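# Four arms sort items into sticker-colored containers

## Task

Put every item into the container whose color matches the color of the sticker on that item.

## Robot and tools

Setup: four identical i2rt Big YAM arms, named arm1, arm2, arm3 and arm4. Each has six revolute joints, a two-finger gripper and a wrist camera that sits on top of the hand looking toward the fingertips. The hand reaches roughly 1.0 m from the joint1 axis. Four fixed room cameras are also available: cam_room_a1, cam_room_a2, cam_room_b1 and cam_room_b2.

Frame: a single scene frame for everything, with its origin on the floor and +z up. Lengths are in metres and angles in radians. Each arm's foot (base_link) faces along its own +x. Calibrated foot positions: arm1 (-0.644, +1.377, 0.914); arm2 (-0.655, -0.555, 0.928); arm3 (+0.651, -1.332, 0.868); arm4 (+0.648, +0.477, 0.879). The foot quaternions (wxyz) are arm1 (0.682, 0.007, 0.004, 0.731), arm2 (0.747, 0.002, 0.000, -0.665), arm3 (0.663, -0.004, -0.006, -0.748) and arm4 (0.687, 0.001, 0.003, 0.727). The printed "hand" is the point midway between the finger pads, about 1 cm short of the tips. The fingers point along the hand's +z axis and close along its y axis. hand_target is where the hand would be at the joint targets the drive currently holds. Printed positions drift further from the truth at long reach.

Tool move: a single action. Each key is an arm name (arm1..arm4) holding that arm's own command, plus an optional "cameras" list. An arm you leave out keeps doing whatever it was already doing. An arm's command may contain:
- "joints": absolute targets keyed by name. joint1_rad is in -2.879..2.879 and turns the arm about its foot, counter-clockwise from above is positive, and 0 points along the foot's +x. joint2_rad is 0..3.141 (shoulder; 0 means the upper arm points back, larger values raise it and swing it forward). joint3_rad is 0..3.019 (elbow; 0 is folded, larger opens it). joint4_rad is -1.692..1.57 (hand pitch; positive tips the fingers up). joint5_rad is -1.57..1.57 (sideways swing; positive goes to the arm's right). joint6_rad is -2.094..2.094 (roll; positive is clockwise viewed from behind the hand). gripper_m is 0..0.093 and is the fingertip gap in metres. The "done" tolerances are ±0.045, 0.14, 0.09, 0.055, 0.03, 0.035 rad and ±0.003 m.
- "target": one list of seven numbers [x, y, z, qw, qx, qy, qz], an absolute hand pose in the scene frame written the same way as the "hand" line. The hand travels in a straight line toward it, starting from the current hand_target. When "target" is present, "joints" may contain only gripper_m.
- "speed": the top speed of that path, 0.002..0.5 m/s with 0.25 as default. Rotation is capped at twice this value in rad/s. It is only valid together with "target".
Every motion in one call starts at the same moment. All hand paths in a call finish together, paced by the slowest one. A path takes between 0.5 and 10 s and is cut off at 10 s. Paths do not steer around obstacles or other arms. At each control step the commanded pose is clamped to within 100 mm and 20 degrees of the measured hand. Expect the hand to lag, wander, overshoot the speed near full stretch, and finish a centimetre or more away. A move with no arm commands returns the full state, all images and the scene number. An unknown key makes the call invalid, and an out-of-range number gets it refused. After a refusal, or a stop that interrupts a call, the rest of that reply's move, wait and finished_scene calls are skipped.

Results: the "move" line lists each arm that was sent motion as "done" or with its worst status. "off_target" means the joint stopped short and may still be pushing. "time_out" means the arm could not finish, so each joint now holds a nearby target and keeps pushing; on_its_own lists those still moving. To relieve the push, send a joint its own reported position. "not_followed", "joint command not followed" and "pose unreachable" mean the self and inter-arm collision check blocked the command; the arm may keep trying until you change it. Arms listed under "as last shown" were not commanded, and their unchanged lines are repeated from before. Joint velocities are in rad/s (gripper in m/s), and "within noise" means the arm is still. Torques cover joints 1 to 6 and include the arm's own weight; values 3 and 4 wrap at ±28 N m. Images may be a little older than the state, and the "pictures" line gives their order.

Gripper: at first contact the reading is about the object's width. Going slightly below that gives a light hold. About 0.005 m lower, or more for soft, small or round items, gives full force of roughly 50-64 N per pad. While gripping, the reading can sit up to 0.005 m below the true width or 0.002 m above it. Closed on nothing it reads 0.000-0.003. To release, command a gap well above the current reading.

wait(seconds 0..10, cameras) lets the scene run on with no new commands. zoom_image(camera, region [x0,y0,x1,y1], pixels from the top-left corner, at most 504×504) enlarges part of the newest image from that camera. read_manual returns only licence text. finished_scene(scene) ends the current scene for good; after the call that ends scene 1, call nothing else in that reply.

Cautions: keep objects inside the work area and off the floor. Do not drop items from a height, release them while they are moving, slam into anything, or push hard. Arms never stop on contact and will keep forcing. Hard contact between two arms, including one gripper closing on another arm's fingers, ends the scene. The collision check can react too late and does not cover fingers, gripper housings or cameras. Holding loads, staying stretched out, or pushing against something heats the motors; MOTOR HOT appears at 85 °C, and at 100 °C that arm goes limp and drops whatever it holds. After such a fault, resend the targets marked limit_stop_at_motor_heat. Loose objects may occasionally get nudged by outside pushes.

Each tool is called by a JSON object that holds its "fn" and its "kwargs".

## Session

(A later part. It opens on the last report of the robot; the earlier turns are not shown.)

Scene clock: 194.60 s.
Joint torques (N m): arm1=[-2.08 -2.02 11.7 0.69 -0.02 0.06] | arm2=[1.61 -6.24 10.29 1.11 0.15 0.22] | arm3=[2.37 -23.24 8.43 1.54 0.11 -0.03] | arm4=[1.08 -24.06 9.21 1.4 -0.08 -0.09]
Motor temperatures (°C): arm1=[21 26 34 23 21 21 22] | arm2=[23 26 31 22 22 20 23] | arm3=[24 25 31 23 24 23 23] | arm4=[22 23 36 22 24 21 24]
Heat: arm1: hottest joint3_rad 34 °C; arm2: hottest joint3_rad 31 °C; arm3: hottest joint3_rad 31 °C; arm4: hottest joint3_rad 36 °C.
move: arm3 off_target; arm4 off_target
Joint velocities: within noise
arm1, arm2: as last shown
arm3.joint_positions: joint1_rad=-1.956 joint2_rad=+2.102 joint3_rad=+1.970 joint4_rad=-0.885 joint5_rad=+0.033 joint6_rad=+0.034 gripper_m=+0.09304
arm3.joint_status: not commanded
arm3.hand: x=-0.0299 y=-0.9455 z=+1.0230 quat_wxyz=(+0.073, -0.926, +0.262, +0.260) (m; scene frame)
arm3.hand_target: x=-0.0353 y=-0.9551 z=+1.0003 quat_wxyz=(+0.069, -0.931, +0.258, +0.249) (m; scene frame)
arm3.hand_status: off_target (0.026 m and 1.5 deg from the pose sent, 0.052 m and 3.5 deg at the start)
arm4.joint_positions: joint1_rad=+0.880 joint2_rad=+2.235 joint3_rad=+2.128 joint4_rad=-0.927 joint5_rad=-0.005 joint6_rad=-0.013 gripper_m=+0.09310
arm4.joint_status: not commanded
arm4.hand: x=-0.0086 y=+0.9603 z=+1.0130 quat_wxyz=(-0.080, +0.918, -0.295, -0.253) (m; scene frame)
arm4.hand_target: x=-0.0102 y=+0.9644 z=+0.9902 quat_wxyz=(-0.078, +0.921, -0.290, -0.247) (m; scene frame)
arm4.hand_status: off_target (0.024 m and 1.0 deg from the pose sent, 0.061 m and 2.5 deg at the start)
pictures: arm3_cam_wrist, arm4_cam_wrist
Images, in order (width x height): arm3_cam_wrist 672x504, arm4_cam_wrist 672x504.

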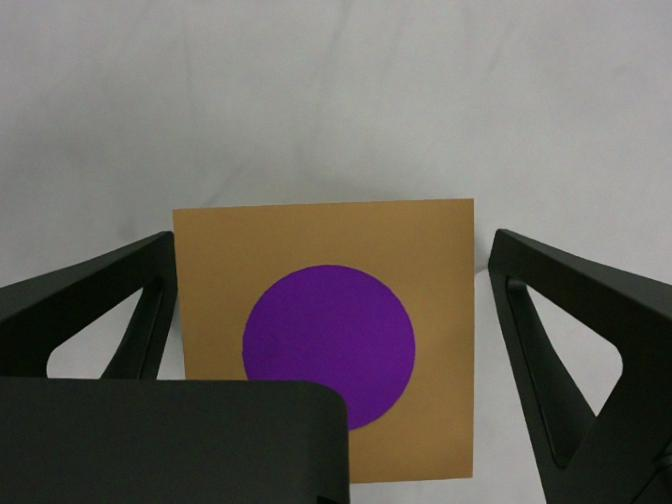

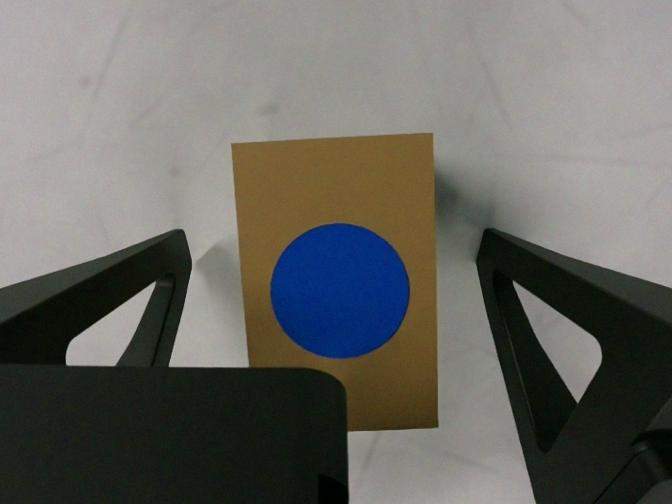

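{"fn": "move", "kwargs": {"arm4": {"target":[-0.011,0.965,0.978,0.0778,-0.9212,0.2904,0.2468],"speed":0.06}, "arm3": {"target":[-0.021,-0.963,0.978,0.0692,-0.9307,0.2581,0.2494],"speed":0.06}, "cameras": ["arm3_cam_wrist","arm4_cam_wrist"]}}

Scene clock: 199.70 s.
Joint torques (N m): arm1=[-1.79 -1.85 11.59 0.88 -0.04 0.02] | arm2=[1.49 -6.12 10.32 1.09 0.15 0.21] | arm3=[2.37 -22.53 6.3 0.24 0.11 -0.1] | arm4=[0.62 -24 7.99 1.58 -0.08 -0.07]
Motor temperatures (°C): arm1=[21 26 34 23 21 21 22] | arm2=[23 26 31 22 22 20 23] | arm3=[24 26 30 23 24 23 23] | arm4=[22 23 36 22 24 21 24]
Heat: arm1: hottest joint3_rad 34 °C; arm2: hottest joint3_rad 31 °C; arm3: hottest joint3_rad 30 °C; arm4: hottest joint3_rad 36 °C.
move: arm3 off_target; arm4 off_target
Joint velocities: within noise
arm1, arm2: as last shown
arm3.joint_positions: joint1_rad=-1.956 joint2_rad=+2.065 joint3_rad=+1.879 joint4_rad=-0.771 joint5_rad=+0.033 joint6_rad=+0.042 gripper_m=+0.09304
arm3.joint_status: not commanded
arm3.hand: x=-0.0281 y=-0.9465 z=+1.0195 quat_wxyz=(+0.079, -0.917, +0.264, +0.288) (m; scene frame)
arm3.hand_target: x=-0.0203 y=-0.9628 z=+0.9791 quat_wxyz=(+0.069, -0.931, +0.258, +0.249) (m; scene frame)
arm3.hand_status: off_target (0.045 m and 4.8 deg from the pose sent, 0.049 m and 1.5 deg at the start)
arm4.joint_positions: joint1_rad=+0.880 joint2_rad=+2.235 joint3_rad=+2.119 joint4_rad=-0.902 joint5_rad=-0.005 joint6_rad=-0.013 gripper_m=+0.09310
arm4.joint_status: not commanded
arm4.hand: x=-0.0112 y=+0.9623 z=+1.0120 quat_wxyz=(-0.082, +0.916, -0.294, -0.261) (m; scene frame)
arm4.hand_target: x=-0.0099 y=+0.9641 z=+0.9785 quat_wxyz=(-0.078, +0.921, -0.290, -0.247) (m; scene frame)
arm4.hand_status: off_target (0.034 m and 1.9 deg from the pose sent, 0.035 m and 1.0 deg at the start)
pictures: arm3_cam_wrist, arm4_cam_wrist
Images, in order (width x height): arm3_cam_wrist 672x504, arm4_cam_wrist 672x504.

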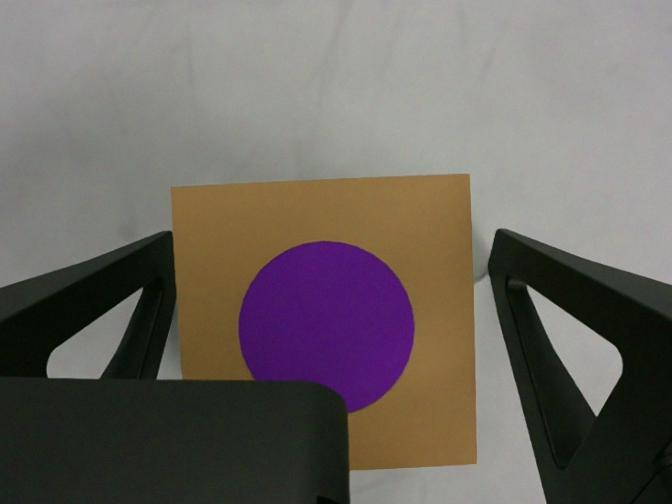

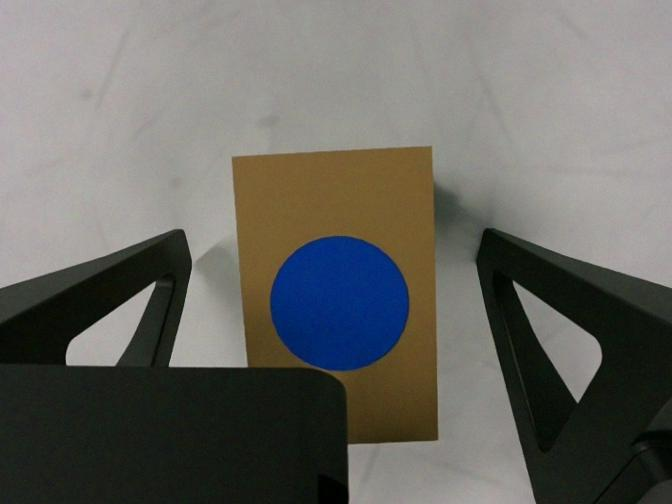

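{"fn": "move", "kwargs": {"arm4": {"joints":{"gripper_m":0.03}}, "arm3": {"joints":{"gripper_m":0.043}}}}

{"fn": "move", "kwargs": {"arm4": {"target":[0.03,0.93,1.13,0.0778,-0.9212,0.2904,0.2468],"speed":0.1}, "arm3": {"target":[0.02,-0.963,1.13,0.0692,-0.9307,0.2581,0.2494],"speed":0.1}, "cameras": ["arm3_cam_wrist","arm4_cam_wrist"]}}

Scene clock: 206.00 s.
Joint torques (N m): arm1=[-2.32 -2.73 11.86 0.79 -0.01 0.03] | arm2=[1.44 -6.07 10.32 1.09 0.16 0.22] | arm3=[2.43 -22.12 6.78 0.24 0.1 -0.1] | arm4=[1.08 -23.65 8.32 1.39 -0.05 -0.06]
Motor temperatures (°C): arm1=[21 25 34 23 21 21 22] | arm2=[23 26 31 22 22 20 23] | arm3=[24 26 30 23 24 23 23] | arm4=[22 23 35 22 24 21 24]
Heat: arm1: hottest joint3_rad 34 °C; arm2: hottest joint3_rad 31 °C; arm3: hottest joint3_rad 30 °C; arm4: hottest joint3_rad 35 °C.
move: arm3 off_target; arm4 off_target
Joint velocities: within noise
arm1, arm2: as last shown
arm3.joint_positions: joint1_rad=-1.955 joint2_rad=+2.062 joint3_rad=+1.874 joint4_rad=-0.771 joint5_rad=+0.033 joint6_rad=+0.041 gripper_m=+0.05332
arm3.joint_status: gripper_m off_target (ended at +0.05334, target +0.04300)
arm3.hand: x=-0.0270 y=-0.9475 z=+1.0198 quat_wxyz=(+0.079, -0.917, +0.264, +0.287) (m; scene frame)
arm3.hand_target: x=-0.0203 y=-0.9629 z=+0.9792 quat_wxyz=(+0.069, -0.931, +0.258, +0.249) (m; scene frame)
arm3.hand_status: not commanded
arm4.joint_positions: joint1_rad=+0.875 joint2_rad=+2.235 joint3_rad=+2.118 joint4_rad=-0.895 joint5_rad=-0.005 joint6_rad=-0.016 gripper_m=+0.04417
arm4.joint_status: gripper_m off_target (ended at +0.04420, target +0.03000)
arm4.hand: x=-0.0093 y=+0.9667 z=+1.0119 quat_wxyz=(-0.084, +0.915, -0.295, -0.263) (m; scene frame)
arm4.hand_target: x=-0.0099 y=+0.9641 z=+0.9786 quat_wxyz=(-0.078, +0.921, -0.290, -0.247) (m; scene frame)
arm4.hand_status: not commanded
pictures: none

Scene clock: 208.20 s.
Joint torques (N m): arm1=[-2.55 -2.49 11.74 0.75 -0.03 0.04] | arm2=[1.44 -6.07 10.32 1.1 0.16 0.21] | arm3=[0.5 -24.82 14.05 0.64 -0.05 -0.13] | arm4=[1.61 -26.58 12.34 0.4 0.07 0]
Motor temperatures (°C): arm1=[21 25 34 23 21 21 22] | arm2=[23 26 31 22 22 20 23] | arm3=[24 26 30 23 24 23 23] | arm4=[22 24 35 22 24 21 25]
Heat: arm1: hottest joint3_rad 34 °C; arm2: hottest joint3_rad 31 °C; arm3: hottest joint3_rad 30 °C; arm4: hottest joint3_rad 35 °C.
move: arm3 off_target; arm4 off_target
Joint velocities: within noise
arm1, arm2: as last shown
arm3.joint_positions: joint1_rad=-1.955 joint2_rad=+1.949 joint3_rad=+1.930 joint4_rad=-1.089 joint5_rad=+0.024 joint6_rad=+0.021 gripper_m=+0.05330
arm3.joint_status: not commanded
arm3.hand: x=+0.0251 y=-0.9772 z=+1.0905 quat_wxyz=(+0.060, -0.939, +0.257, +0.218) (m; scene frame)
arm3.hand_target: x=+0.0218 y=-0.9642 z=+1.1299 quat_wxyz=(+0.070, -0.931, +0.258, +0.250) (m; scene frame)
arm3.hand_status: off_target (0.042 m and 3.9 deg from the pose sent, 0.121 m and 4.8 deg at the start)
arm4.joint_positions: joint1_rad=+0.875 joint2_rad=+2.085 joint3_rad=+2.097 joint4_rad=-1.123 joint5_rad=-0.005 joint6_rad=-0.016 gripper_m=+0.04417
arm4.joint_status: not commanded
arm4.hand: x=+0.0391 y=+0.9305 z=+1.0895 quat_wxyz=(-0.069, +0.927, -0.298, -0.218) (m; scene frame)
arm4.hand_target: x=+0.0313 y=+0.9289 z=+1.1297 quat_wxyz=(-0.078, +0.921, -0.290, -0.247) (m; scene frame)
arm4.hand_status: off_target (0.042 m and 3.6 deg from the pose sent, 0.130 m and 2.2 deg at the start)
pictures: arm3_cam_wrist, arm4_cam_wrist
Images, in order (width x height): arm3_cam_wrist 672x504, arm4_cam_wrist 672x504.

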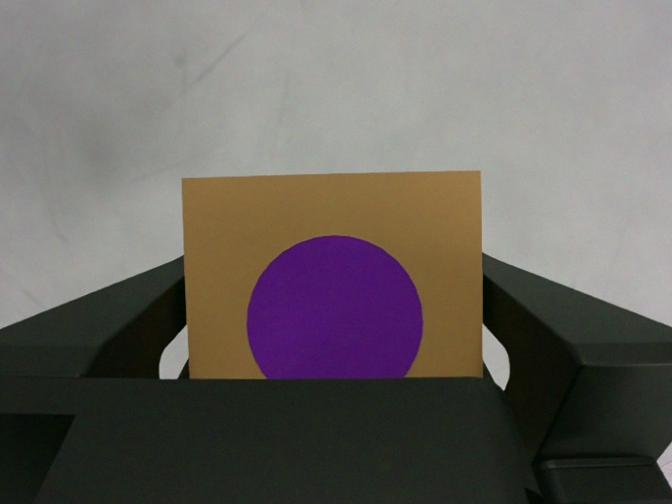

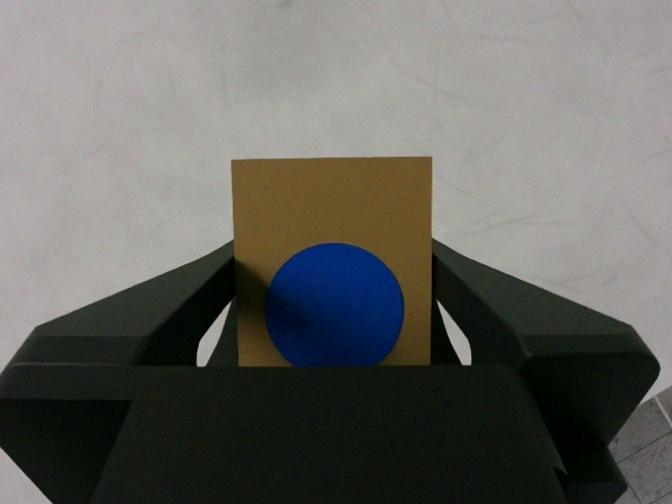

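{"fn": "move", "kwargs": {"arm4": {"target":[0.34,0.705,1.15,0.0778,-0.9212,0.2904,0.2468],"speed":0.25}, "arm3": {"target":[0.33,-1.14,1.15,0.0692,-0.9307,0.2581,0.2494],"speed":0.25}}}

{"fn": "move", "kwargs": {"arm4": {"joints":{"joint2_rad":0.9,"joint3_rad":1.3,"joint4_rad":-1.5,"joint5_rad":0,"joint6_rad":0}}, "arm3": {"joints":{"joint2_rad":0.9,"joint3_rad":1.3,"joint4_rad":-1.5,"joint5_rad":0,"joint6_rad":0}}}}

{"fn": "move", "kwargs": {"arm4": {"joints":{"joint1_rad":-1.9}}, "arm3": {"joints":{"joint1_rad":1.84}}, "cameras": ["arm3_cam_wrist","arm4_cam_wrist"]}}

Scene clock: 222.03 s.
Joint torques (N m): arm1=[-1.44 -2.37 11.67 0.75 -0.05 0.07] | arm2=[1.44 -6.07 10.29 1.1 0.16 0.21] | arm3=[0.32 -5.71 9.28 0.9 -0.08 -0.13] | arm4=[0.91 -5.71 9.4 0.58 -0.01 -0.04]
Motor temperatures (°C): arm1=[21 25 34 23 21 21 22] | arm2=[23 26 31 22 22 20 23] | arm3=[24 27 32 23 24 23 24] | arm4=[22 26 35 22 24 21 25]
Heat: arm1: hottest joint3_rad 34 °C; arm2: hottest joint3_rad 31 °C; arm3: hottest joint3_rad 32 °C; arm4: hottest joint3_rad 35 °C.
move: arm3 done; arm4 done
Joint velocities: within noise
arm1.joint_positions: joint1_rad=-2.253 joint2_rad=+0.951 joint3_rad=+0.839 joint4_rad=-1.015 joint5_rad=-0.008 joint6_rad=-0.005 gripper_m=+0.07496
arm1.joint_status: not commanded
arm1.hand: x=-0.3592 y=+1.1800 z=+1.1205 quat_wxyz=(-0.203, -0.291, -0.933, +0.064) (m; scene frame)
arm1.hand_target: x=-0.3601 y=+1.1800 z=+1.1199 quat_wxyz=(-0.198, -0.293, -0.933, +0.062) (m; scene frame)
arm1.hand_status: not commanded
arm2.joint_positions: joint1_rad=+0.917 joint2_rad=+0.970 joint3_rad=+0.819 joint4_rad=-0.972 joint5_rad=+0.004 joint6_rad=-0.008 gripper_m=+0.08493
arm2.joint_status: not commanded
arm2.hand: x=-0.3564 y=-0.7352 z=+1.1283 quat_wxyz=(-0.214, -0.256, -0.941, +0.060) (m; scene frame)
arm2.hand_target: x=-0.3600 y=-0.7300 z=+1.1201 quat_wxyz=(-0.200, -0.260, -0.943, +0.055) (m; scene frame)
arm2.hand_status: not commanded
arm3.joint_positions: joint1_rad=-1.956 joint2_rad=+0.966 joint3_rad=+1.020 joint4_rad=-1.082 joint5_rad=+0.024 joint6_rad=+0.021 gripper_m=+0.05330
arm3.joint_status: not commanded
arm3.hand: x=+0.3276 y=-1.1436 z=+1.1534 quat_wxyz=(+0.069, -0.930, +0.256, +0.255) (m; scene frame)
arm3.hand_target: x=+0.3301 y=-1.1400 z=+1.1500 quat_wxyz=(+0.069, -0.931, +0.258, +0.249) (m; scene frame)
arm3.hand_status: done (0.005 m and 0.7 deg from the pose sent, 0.351 m and 3.9 deg at the start)
arm4.joint_positions: joint1_rad=+0.875 joint2_rad=+1.004 joint3_rad=+0.999 joint4_rad=-1.035 joint5_rad=-0.005 joint6_rad=-0.016 gripper_m=+0.04417
arm4.joint_status: not commanded
arm4.hand: x=+0.3413 y=+0.7064 z=+1.1502 quat_wxyz=(-0.080, +0.918, -0.296, -0.250) (m; scene frame)
arm4.hand_target: x=+0.3400 y=+0.7049 z=+1.1500 quat_wxyz=(-0.078, +0.921, -0.290, -0.247) (m; scene frame)
arm4.hand_status: done (0.002 m and 0.8 deg from the pose sent, 0.381 m and 3.6 deg at the start)
pictures: none

Scene clock: 223.20 s.
Joint torques (N m): arm1=[-2.55 -2.43 11.67 0.75 -0.03 0.07] | arm2=[1.38 -6.07 10.33 1.09 0.16 0.21] | arm3=[0.5 -3.55 12.03 0.64 -0.07 -0.12] | arm4=[0.62 -2.9 10.25 0.39 0.23 0.17]
Motor temperatures (°C): arm1=[21 25 34 23 21 21 22] | arm2=[23 26 31 22 22 20 23] | arm3=[24 27 32 23 24 23 24] | arm4=[22 26 35 22 24 21 25]
Heat: arm1: hottest joint3_rad 34 °C; arm2: hottest joint3_rad 31 °C; arm3: hottest joint3_rad 32 °C; arm4: hottest joint3_rad 35 °C.
move: arm3 done; arm4 done
Joint velocities: within noise
arm1, arm2: as last shown
arm3.joint_positions: joint1_rad=-1.956 joint2_rad=+0.894 joint3_rad=+1.262 joint4_rad=-1.495 joint5_rad=+0.002 joint6_rad=+0.008 gripper_m=+0.05330
arm3.joint_status: all done
arm3.hand: x=+0.3881 y=-1.1801 z=+1.2471 quat_wxyz=(+0.049, -0.944, +0.249, +0.211) (m; scene frame)
arm3.hand_target: x=+0.3868 y=-1.1752 z=+1.2622 quat_wxyz=(+0.053, -0.940, +0.251, +0.223) (m; scene frame)
arm3.hand_status: not commanded
arm4.joint_positions: joint1_rad=+0.875 joint2_rad=+0.889 joint3_rad=+1.275 joint4_rad=-1.491 joint5_rad=-0.004 joint6_rad=-0.014 gripper_m=+0.04417
arm4.joint_status: all done
arm4.hand: x=+0.4078 y=+0.6582 z=+1.2692 quat_wxyz=(-0.070, +0.926, -0.299, -0.221) (m; scene frame)
arm4.hand_target: x=+0.4053 y=+0.6593 z=+1.2769 quat_wxyz=(-0.070, +0.923, -0.304, -0.223) (m; scene frame)
arm4.hand_status: not commanded
pictures: none

Scene clock: 225.80 s.
Joint torques (N m): arm1=[-3.08 -2.08 11.75 0.72 -0.03 0.06] | arm2=[1.55 -6.12 10.32 1.07 0.15 0.21] | arm3=[1.73 -5.6 12.1 0.61 0.12 -0.11] | arm4=[0.62 -4.6 10.26 0.43 0.07 0.13]
Motor temperatures (°C): arm1=[21 25 34 23 21 21 22] | arm2=[23 26 31 22 22 20 23] | arm3=[24 27 32 23 24 23 24] | arm4=[22 26 35 22 24 21 25]
Heat: arm1: hottest joint3_rad 34 °C; arm2: hottest joint3_rad 31 °C; arm3: hottest joint3_rad 32 °C; arm4: hottest joint3_rad 35 °C.
move: arm3 done; arm4 done
Joint velocities: within noise
arm1, arm2: as last shown
arm3.joint_positions: joint1_rad=+1.831 joint2_rad=+0.912 joint3_rad=+1.262 joint4_rad=-1.495 joint5_rad=-0.002 joint6_rad=+0.006 gripper_m=+0.05317
arm3.joint_status: all done
arm3.hand: x=+0.9527 y=-1.2842 z=+1.2439 quat_wxyz=(-0.211, +0.067, -0.975, -0.010) (m; scene frame)
arm3.hand_target: x=+0.9511 y=-1.2816 z=+1.2643 quat_wxyz=(-0.233, +0.074, -0.970, -0.011) (m; scene frame)
arm3.hand_status: not commanded
arm4.joint_positions: joint1_rad=-1.899 joint2_rad=+0.904 joint3_rad=+1.275 joint4_rad=-1.491 joint5_rad=+0.001 joint6_rad=-0.011 gripper_m=+0.04429
arm4.joint_status: all done
arm4.hand: x=+0.9435 y=+0.3961 z=+1.2632 quat_wxyz=(-0.219, -0.126, -0.967, +0.034) (m; scene frame)
arm4.hand_target: x=+0.9423 y=+0.3963 z=+1.2752 quat_wxyz=(-0.229, -0.132, -0.964, +0.034) (m; scene frame)
arm4.hand_status: not commanded
pictures: arm3_cam_wrist, arm4_cam_wrist
Images, in order (width x height): arm3_cam_wrist 672x504, arm4_cam_wrist 672x504.

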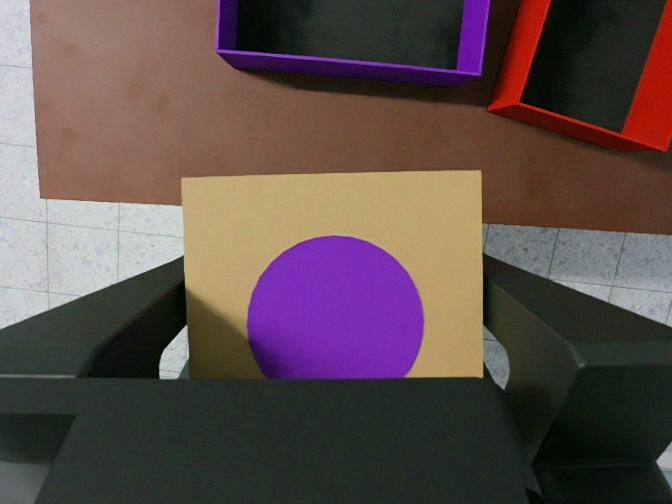

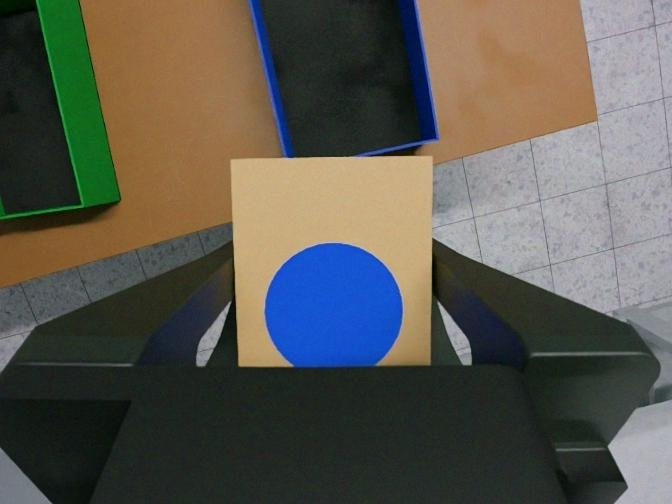

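{"fn": "move", "kwargs": {"arm4": {"target":[1.05,0.345,1.1,0.1291,0.1465,0.9805,-0.0193],"speed":0.2}, "arm3": {"target":[1.10,-1.275,1.1,0.1302,-0.0692,0.9890,0.0091],"speed":0.2}, "cameras": ["arm3_cam_wrist","arm4_cam_wrist"]}}

Scene clock: 239.47 s.
Joint torques (N m): arm1=[-1.96 -2.49 11.67 0.73 -0.05 0.06] | arm2=[1.55 -6.01 10.32 1.11 0.15 0.21] | arm3=[0.03 -13.63 10.84 0.95 -0.07 -0.13] | arm4=[0.03 -10.75 9.13 0.95 -0.05 -0.12]
Motor temperatures (°C): arm1=[21 25 35 23 21 21 22] | arm2=[23 26 31 22 22 20 23] | arm3=[24 26 32 23 24 23 24] | arm4=[22 25 37 22 24 21 26]
Heat: arm1: hottest joint3_rad 35 °C; arm2: hottest joint3_rad 31 °C; arm3: hottest joint3_rad 32 °C; arm4: hottest joint3_rad 37 °C.
move: arm3 off_target; arm4 done
Joint velocities: within noise
arm1, arm2: as last shown
arm3.joint_positions: joint1_rad=+1.818 joint2_rad=+1.371 joint3_rad=+1.222 joint4_rad=-1.208 joint5_rad=-0.018 joint6_rad=-0.016 gripper_m=+0.05317
arm3.joint_status: not commanded
arm3.hand: x=+1.0902 y=-1.2702 z=+1.0832 quat_wxyz=(-0.106, +0.072, -0.992, -0.008) (m; scene frame)
arm3.hand_target: x=+1.0995 y=-1.2750 z=+1.1001 quat_wxyz=(-0.130, +0.069, -0.989, -0.009) (m; scene frame)
arm3.hand_status: off_target (0.020 m and 2.8 deg from the pose sent, 0.206 m and 9.4 deg at the start)
arm4.joint_positions: joint1_rad=-1.944 joint2_rad=+1.284 joint3_rad=+1.140 joint4_rad=-1.185 joint5_rad=-0.008 joint6_rad=-0.011 gripper_m=+0.04429
arm4.joint_status: not commanded
arm4.hand: x=+1.0455 y=+0.3489 z=+1.0951 quat_wxyz=(-0.118, -0.150, -0.981, +0.018) (m; scene frame)
arm4.hand_target: x=+1.0500 y=+0.3450 z=+1.1002 quat_wxyz=(-0.129, -0.147, -0.981, +0.019) (m; scene frame)
arm4.hand_status: done (0.008 m and 1.4 deg from the pose sent, 0.201 m and 10.8 deg at the start)
pictures: arm3_cam_wrist, arm4_cam_wrist
Images, in order (width x height): arm3_cam_wrist 672x504, arm4_cam_wrist 672x504.

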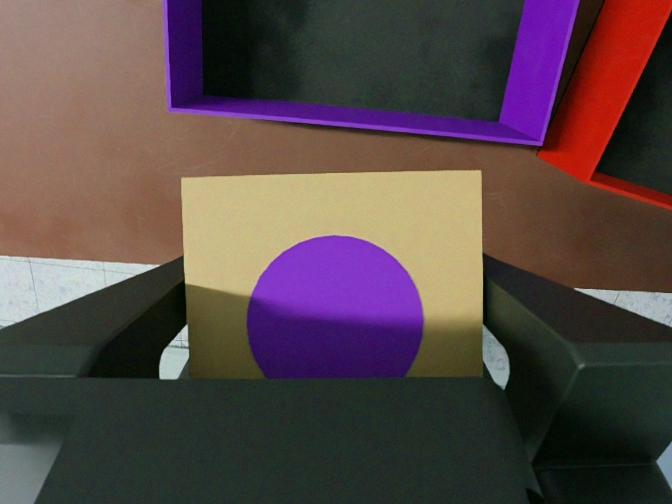

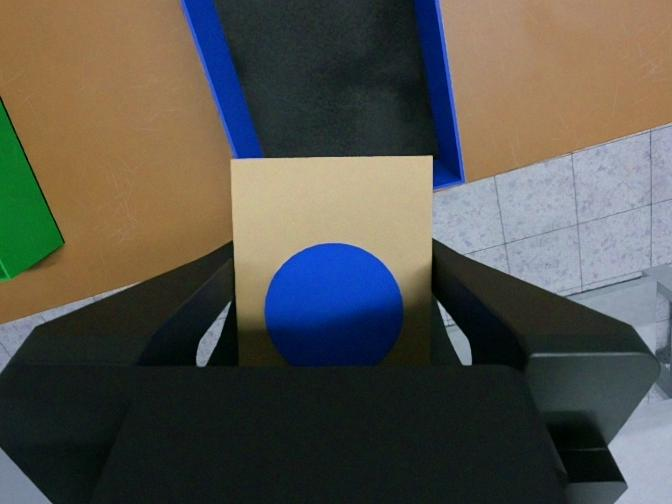

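{"fn": "move", "kwargs": {"arm4": {"target":[1.085,0.338,0.95,0.1291,0.1465,0.9805,-0.0193],"speed":0.2}, "arm3": {"target":[1.165,-1.272,0.96,0.1302,-0.0692,0.9890,0.0091],"speed":0.2}, "cameras": ["arm3_cam_wrist","arm4_cam_wrist","cam_room_b1","cam_room_b2"]}}

Scene clock: 249.43 s.
Joint torques (N m): arm1=[-2.37 -1.79 11.58 0.84 0 0.05] | arm2=[1.55 -6.07 10.3 1.1 0.14 0.21] | arm3=[0.09 -16.56 7.9 1.01 -0.08 -0.13] | arm4=[1.32 -12.98 7.82 1.05 0.05 0.05]
Motor temperatures (°C): arm1=[21 25 35 23 21 21 22] | arm2=[23 25 31 22 22 20 23] | arm3=[24 26 31 23 24 23 24] | arm4=[22 25 37 22 24 21 26]
Heat: arm1: hottest joint3_rad 35 °C; arm2: hottest joint3_rad 31 °C; arm3: hottest joint3_rad 31 °C; arm4: hottest joint3_rad 37 °C.
move: arm3 done; arm4 done
Joint velocities: within noise
arm1, arm2: as last shown
arm3.joint_positions: joint1_rad=+1.814 joint2_rad=+1.636 joint3_rad=+1.164 joint4_rad=-0.854 joint5_rad=-0.019 joint6_rad=-0.020 gripper_m=+0.05317
arm3.joint_status: not commanded
arm3.hand: x=+1.1613 y=-1.2648 z=+0.9572 quat_wxyz=(-0.122, +0.073, -0.990, -0.009) (m; scene frame)
arm3.hand_target: x=+1.1648 y=-1.2719 z=+0.9599 quat_wxyz=(-0.130, +0.069, -0.989, -0.009) (m; scene frame)
arm3.hand_status: done (0.009 m and 1.0 deg from the pose sent, 0.144 m and 2.8 deg at the start)
arm4.joint_positions: joint1_rad=-1.944 joint2_rad=+1.510 joint3_rad=+0.955 joint4_rad=-0.768 joint5_rad=-0.008 joint6_rad=-0.011 gripper_m=+0.04429
arm4.joint_status: not commanded
arm4.hand: x=+1.0779 y=+0.3375 z=+0.9483 quat_wxyz=(-0.120, -0.150, -0.981, +0.018) (m; scene frame)
arm4.hand_target: x=+1.0848 y=+0.3380 z=+0.9500 quat_wxyz=(-0.129, -0.147, -0.981, +0.019) (m; scene frame)
arm4.hand_status: done (0.007 m and 1.1 deg from the pose sent, 0.151 m and 1.4 deg at the start)
pictures: arm3_cam_wrist, arm4_cam_wrist, cam_room_b1, cam_room_b2
Images, in order (width x height): arm3_cam_wrist 672x504, arm4_cam_wrist 672x504, cam_room_b1 672x504, cam_room_b2 672x504.

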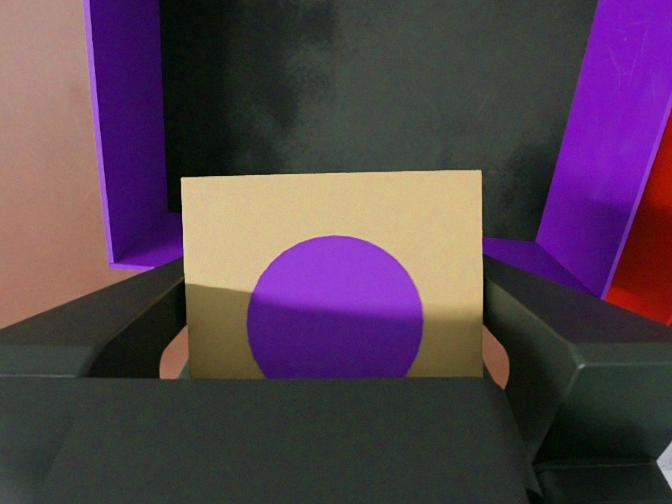

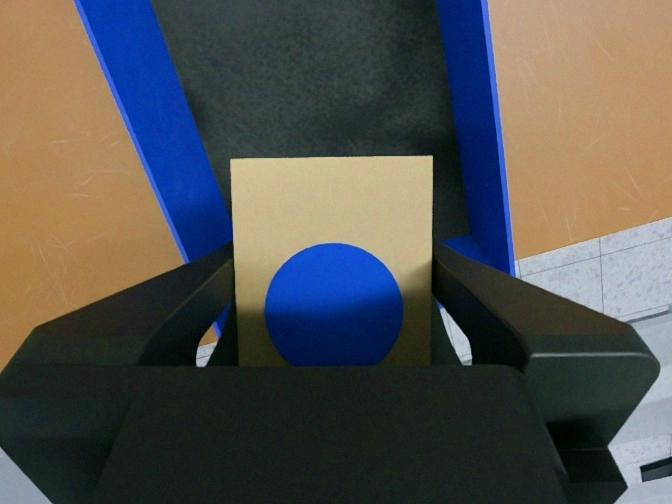

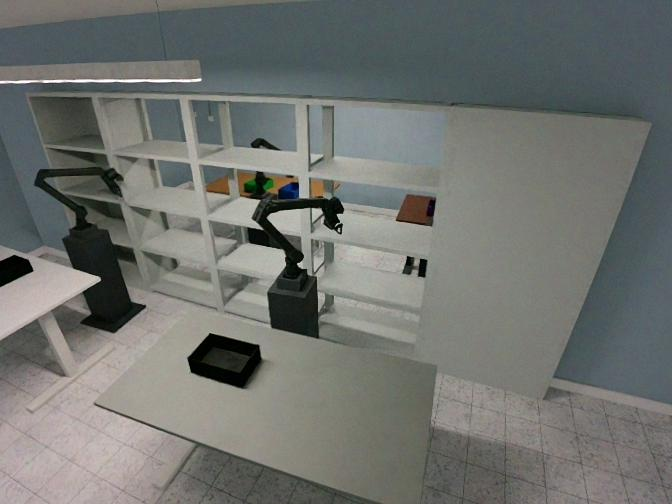

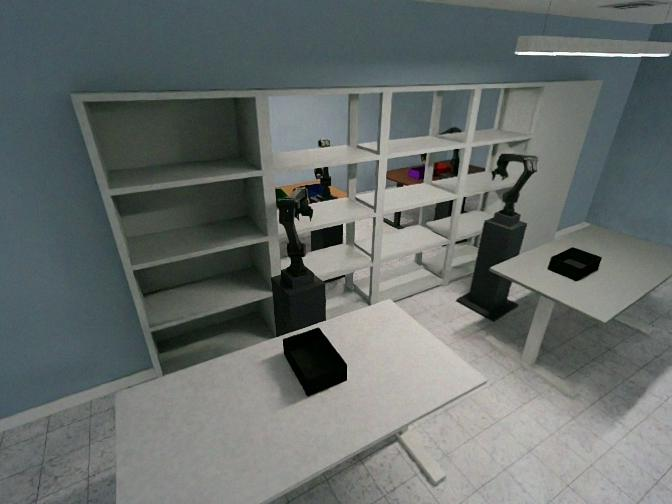

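{"fn": "move", "kwargs": {"arm4": {"target":[1.1,0.335,0.79,0.1291,0.1465,0.9805,-0.0193],"speed":0.15}, "arm3": {"target":[1.18,-1.275,0.79,0.1302,-0.0692,0.9890,0.0091],"speed":0.15}}}

{"fn": "move", "kwargs": {"arm4": {"target":[1.1,0.335,0.75,0.1291,0.1465,0.9805,-0.0193],"speed":0.05}, "arm3": {"target":[1.18,-1.275,0.75,0.1302,-0.0692,0.9890,0.0091],"speed":0.05}, "cameras": ["arm3_cam_wrist","arm4_cam_wrist"]}}

Scene clock: 260.07 s.
Joint torques (N m): arm1=[-2.08 -2.08 11.71 0.83 -0.06 0.02] | arm2=[1.44 -6.07 10.29 1.1 0.15 0.21] | arm3=[-0.15 -18.43 5.6 1.03 -0.08 -0.13] | arm4=[1.55 -14.86 5.03 1.07 0.1 0.09]
Motor temperatures (°C): arm1=[21 25 35 23 21 21 22] | arm2=[23 25 31 22 22 20 23] | arm3=[24 26 30 23 24 23 24] | arm4=[22 24 36 22 24 21 26]
Heat: arm1: hottest joint3_rad 35 °C; arm2: hottest joint3_rad 31 °C; arm3: hottest joint3_rad 30 °C; arm4: hottest joint3_rad 36 °C.
move: arm3 done; arm4 done
Joint velocities: within noise
arm1, arm2: as last shown
arm3.joint_positions: joint1_rad=+1.809 joint2_rad=+1.953 joint3_rad=+1.070 joint4_rad=-0.439 joint5_rad=-0.020 joint6_rad=-0.025 gripper_m=+0.05317
arm3.joint_status: not commanded
arm3.hand: x=+1.1769 y=-1.2675 z=+0.7887 quat_wxyz=(-0.124, +0.073, -0.990, -0.009) (m; scene frame)
arm3.hand_target: x=+1.1800 y=-1.2749 z=+0.7901 quat_wxyz=(-0.130, +0.069, -0.989, -0.009) (m; scene frame)
arm3.hand_status: done (0.008 m and 0.8 deg from the pose sent, 0.169 m and 1.0 deg at the start)
arm4.joint_positions: joint1_rad=-1.941 joint2_rad=+1.867 joint3_rad=+0.881 joint4_rad=-0.330 joint5_rad=-0.008 joint6_rad=-0.011 gripper_m=+0.04429
arm4.joint_status: not commanded
arm4.hand: x=+1.0955 y=+0.3328 z=+0.7921 quat_wxyz=(-0.124, -0.148, -0.981, +0.019) (m; scene frame)
arm4.hand_target: x=+1.0999 y=+0.3351 z=+0.7901 quat_wxyz=(-0.129, -0.146, -0.981, +0.019) (m; scene frame)
arm4.hand_status: done (0.005 m and 0.6 deg from the pose sent, 0.160 m and 1.1 deg at the start)
pictures: none

Scene clock: 261.37 s.
Joint torques (N m): arm1=[-1.14 -2.32 11.82 0.76 -0.02 0.02] | arm2=[1.49 -6.07 10.29 1.06 0.15 0.22] | arm3=[0.03 -17.85 4.81 1.1 -0.07 -0.11] | arm4=[1.2 -14.74 4.44 1.01 0.12 0.1]
Motor temperatures (°C): arm1=[21 25 35 23 21 21 22] | arm2=[23 25 31 22 22 20 23] | arm3=[24 26 30 23 24 23 24] | arm4=[22 24 35 22 24 21 26]
Heat: arm1: hottest joint3_rad 35 °C; arm2: hottest joint3_rad 31 °C; arm3: hottest joint3_rad 30 °C; arm4: hottest joint3_rad 35 °C.
move: arm3 done; arm4 done
Joint velocities: within noise
arm1, arm2: as last shown
arm3.joint_positions: joint1_rad=+1.809 joint2_rad=+2.029 joint3_rad=+1.070 joint4_rad=-0.349 joint5_rad=-0.020 joint6_rad=-0.025 gripper_m=+0.05317
arm3.joint_status: not commanded
arm3.hand: x=+1.1813 y=-1.2674 z=+0.7552 quat_wxyz=(-0.131, +0.073, -0.989, -0.009) (m; scene frame)
arm3.hand_target: x=+1.1799 y=-1.2749 z=+0.7500 quat_wxyz=(-0.130, +0.069, -0.989, -0.009) (m; scene frame)
arm3.hand_status: done (0.009 m and 0.4 deg from the pose sent, 0.039 m and 0.8 deg at the start)
arm4.joint_positions: joint1_rad=-1.941 joint2_rad=+1.959 joint3_rad=+0.881 joint4_rad=-0.226 joint5_rad=-0.008 joint6_rad=-0.011 gripper_m=+0.04429
arm4.joint_status: not commanded
arm4.hand: x=+1.0983 y=+0.3317 z=+0.7569 quat_wxyz=(-0.129, -0.148, -0.980, +0.019) (m; scene frame)
arm4.hand_target: x=+1.0998 y=+0.3350 z=+0.7502 quat_wxyz=(-0.129, -0.147, -0.981, +0.019) (m; scene frame)
arm4.hand_status: done (0.008 m and 0.2 deg from the pose sent, 0.042 m and 0.6 deg at the start)
pictures: arm3_cam_wrist, arm4_cam_wrist
Images, in order (width x height): arm3_cam_wrist 672x504, arm4_cam_wrist 672x504.

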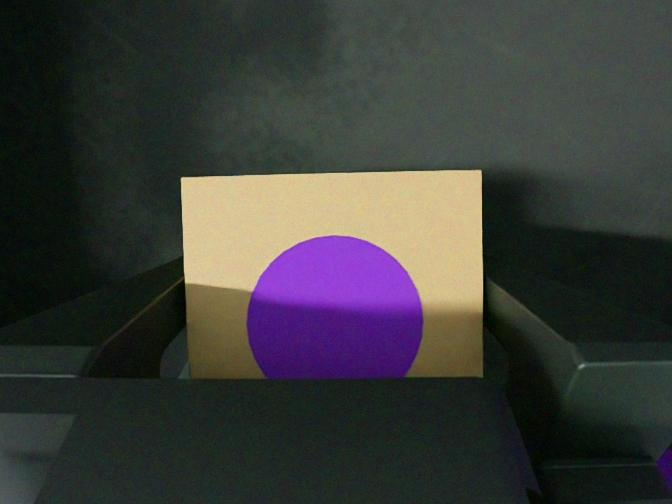

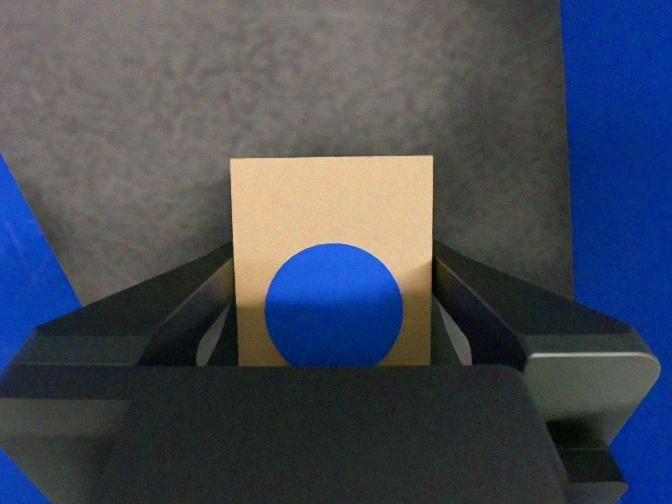

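{"fn": "move", "kwargs": {"arm4": {"target":[1.1,0.335,0.725,0.1291,0.1465,0.9805,-0.0193],"speed":0.04}, "arm3": {"target":[1.18,-1.275,0.725,0.1302,-0.0692,0.9890,0.0091],"speed":0.04}}}

{"fn": "move", "kwargs": {"arm4": {"target":[1.1,0.335,0.71,0.1291,0.1465,0.9805,-0.0193],"speed":0.04}, "arm3": {"target":[1.18,-1.275,0.71,0.1302,-0.0692,0.9890,0.0091],"speed":0.04}, "cameras": ["arm3_cam_wrist","arm4_cam_wrist"]}}

Scene clock: 269.70 s.
Joint torques (N m): arm1=[-1.9 -2.2 11.59 0.65 -0.05 0.06] | arm2=[1.49 -6.18 10.3 1.07 0.16 0.22] | arm3=[0.15 -14.92 4.83 0.95 -0.03 -0.11] | arm4=[1.32 -12.63 4.44 0.81 0.12 0.08]
Motor temperatures (°C): arm1=[21 24 35 23 21 21 22] | arm2=[23 25 31 22 22 20 23] | arm3=[24 26 29 23 24 23 24] | arm4=[22 24 34 22 24 21 26]
Heat: arm1: hottest joint3_rad 35 °C; arm2: hottest joint3_rad 31 °C; arm3: hottest joint3_rad 29 °C; arm4: hottest joint3_rad 34 °C.
move: arm3 off_target; arm4 off_target
Joint velocities: within noise
arm1, arm2: as last shown
arm3.joint_positions: joint1_rad=+1.809 joint2_rad=+2.050 joint3_rad=+1.070 joint4_rad=-0.290 joint5_rad=-0.021 joint6_rad=-0.025 gripper_m=+0.05317
arm3.joint_status: not commanded
arm3.hand: x=+1.1901 y=-1.2663 z=+0.7486 quat_wxyz=(-0.149, +0.073, -0.986, -0.011) (m; scene frame)
arm3.hand_target: x=+1.1791 y=-1.2748 z=+0.7261 quat_wxyz=(-0.130, +0.069, -0.989, -0.009) (m; scene frame)
arm3.hand_status: off_target (0.027 m and 2.3 deg from the pose sent, 0.031 m and 0.4 deg at the start)
arm4.joint_positions: joint1_rad=-1.940 joint2_rad=+2.001 joint3_rad=+0.881 joint4_rad=-0.161 joint5_rad=-0.008 joint6_rad=-0.011 gripper_m=+0.04429
arm4.joint_status: not commanded
arm4.hand: x=+1.1028 y=+0.3304 z=+0.7423 quat_wxyz=(-0.141, -0.148, -0.979, +0.021) (m; scene frame)
arm4.hand_target: x=+1.0993 y=+0.3352 z=+0.7256 quat_wxyz=(-0.129, -0.146, -0.981, +0.019) (m; scene frame)
arm4.hand_status: off_target (0.018 m and 1.4 deg from the pose sent, 0.032 m and 0.2 deg at the start)
pictures: none

Scene clock: 270.67 s.
Joint torques (N m): arm1=[-1.55 -2.37 11.75 0.81 -0.04 0.04] | arm2=[1.44 -6.12 10.29 1.07 0.16 0.21] | arm3=[0.26 -12.81 4.92 0.75 -0.02 -0.1] | arm4=[1.61 -10.58 4.59 0.75 0.15 0.07]
Motor temperatures (°C): arm1=[21 24 35 23 21 21 22] | arm2=[23 25 31 22 22 20 23] | arm3=[24 26 29 23 24 23 24] | arm4=[22 24 34 22 24 21 26]
Heat: arm1: hottest joint3_rad 35 °C; arm2: hottest joint3_rad 31 °C; arm3: hottest joint3_rad 29 °C; arm4: hottest joint3_rad 34 °C.
move: arm3 off_target; arm4 off_target
Joint velocities: within noise
arm1.joint_positions: joint1_rad=-2.253 joint2_rad=+0.951 joint3_rad=+0.839 joint4_rad=-1.015 joint5_rad=-0.008 joint6_rad=-0.005 gripper_m=+0.07496
arm1.joint_status: not commanded
arm1.hand: x=-0.3592 y=+1.1800 z=+1.1205 quat_wxyz=(-0.203, -0.291, -0.933, +0.064) (m; scene frame)
arm1.hand_target: x=-0.3601 y=+1.1800 z=+1.1199 quat_wxyz=(-0.198, -0.293, -0.933, +0.062) (m; scene frame)
arm1.hand_status: not commanded
arm2.joint_positions: joint1_rad=+0.917 joint2_rad=+0.970 joint3_rad=+0.819 joint4_rad=-0.972 joint5_rad=+0.004 joint6_rad=-0.008 gripper_m=+0.08493
arm2.joint_status: not commanded
arm2.hand: x=-0.3564 y=-0.7352 z=+1.1283 quat_wxyz=(-0.214, -0.256, -0.941, +0.060) (m; scene frame)
arm2.hand_target: x=-0.3600 y=-0.7300 z=+1.1201 quat_wxyz=(-0.200, -0.260, -0.943, +0.055) (m; scene frame)
arm2.hand_status: not commanded
arm3.joint_positions: joint1_rad=+1.809 joint2_rad=+2.058 joint3_rad=+1.070 joint4_rad=-0.254 joint5_rad=-0.022 joint6_rad=-0.025 gripper_m=+0.05317
arm3.joint_status: not commanded
arm3.hand: x=+1.1967 y=-1.2655 z=+0.7472 quat_wxyz=(-0.164, +0.073, -0.984, -0.011) (m; scene frame)
arm3.hand_target: x=+1.1780 y=-1.2747 z=+0.7125 quat_wxyz=(-0.130, +0.069, -0.989, -0.009) (m; scene frame)
arm3.hand_status: off_target (0.042 m and 3.9 deg from the pose sent, 0.041 m and 2.3 deg at the start)
arm4.joint_positions: joint1_rad=-1.940 joint2_rad=+2.011 joint3_rad=+0.881 joint4_rad=-0.119 joint5_rad=-0.008 joint6_rad=-0.011 gripper_m=+0.04429
arm4.joint_status: not commanded
arm4.hand: x=+1.1098 y=+0.3281 z=+0.7409 quat_wxyz=(-0.157, -0.147, -0.976, +0.024) (m; scene frame)
arm4.hand_target: x=+1.0982 y=+0.3354 z=+0.7121 quat_wxyz=(-0.129, -0.146, -0.981, +0.019) (m; scene frame)
arm4.hand_status: off_target (0.033 m and 3.2 deg from the pose sent, 0.033 m and 1.4 deg at the start)
pictures: arm3_cam_wrist, arm4_cam_wrist
Images, in order (width x height): arm3_cam_wrist 672x504, arm4_cam_wrist 672x504.

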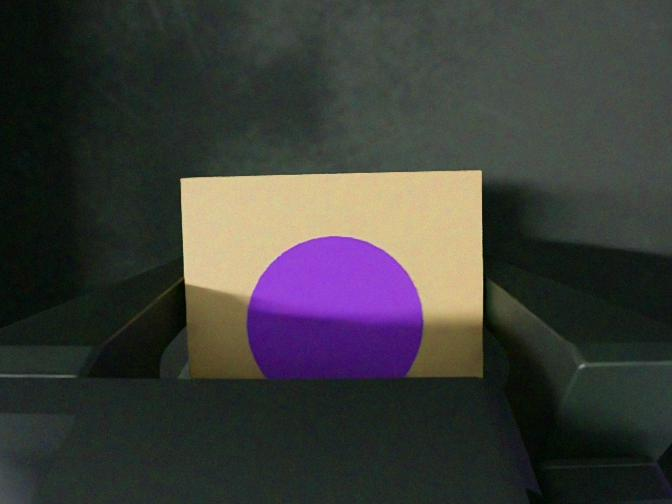

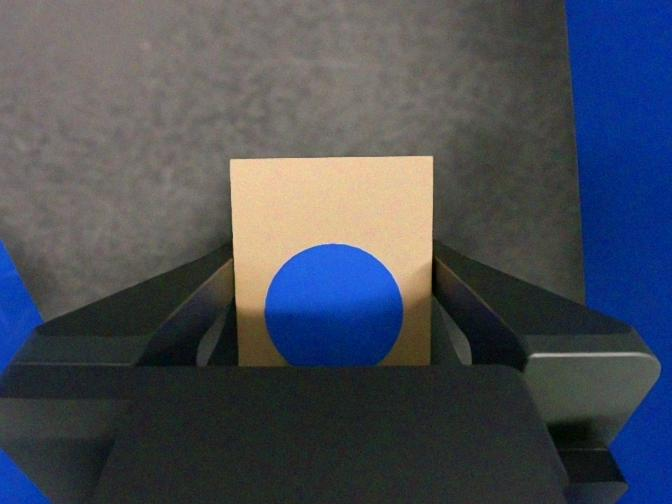

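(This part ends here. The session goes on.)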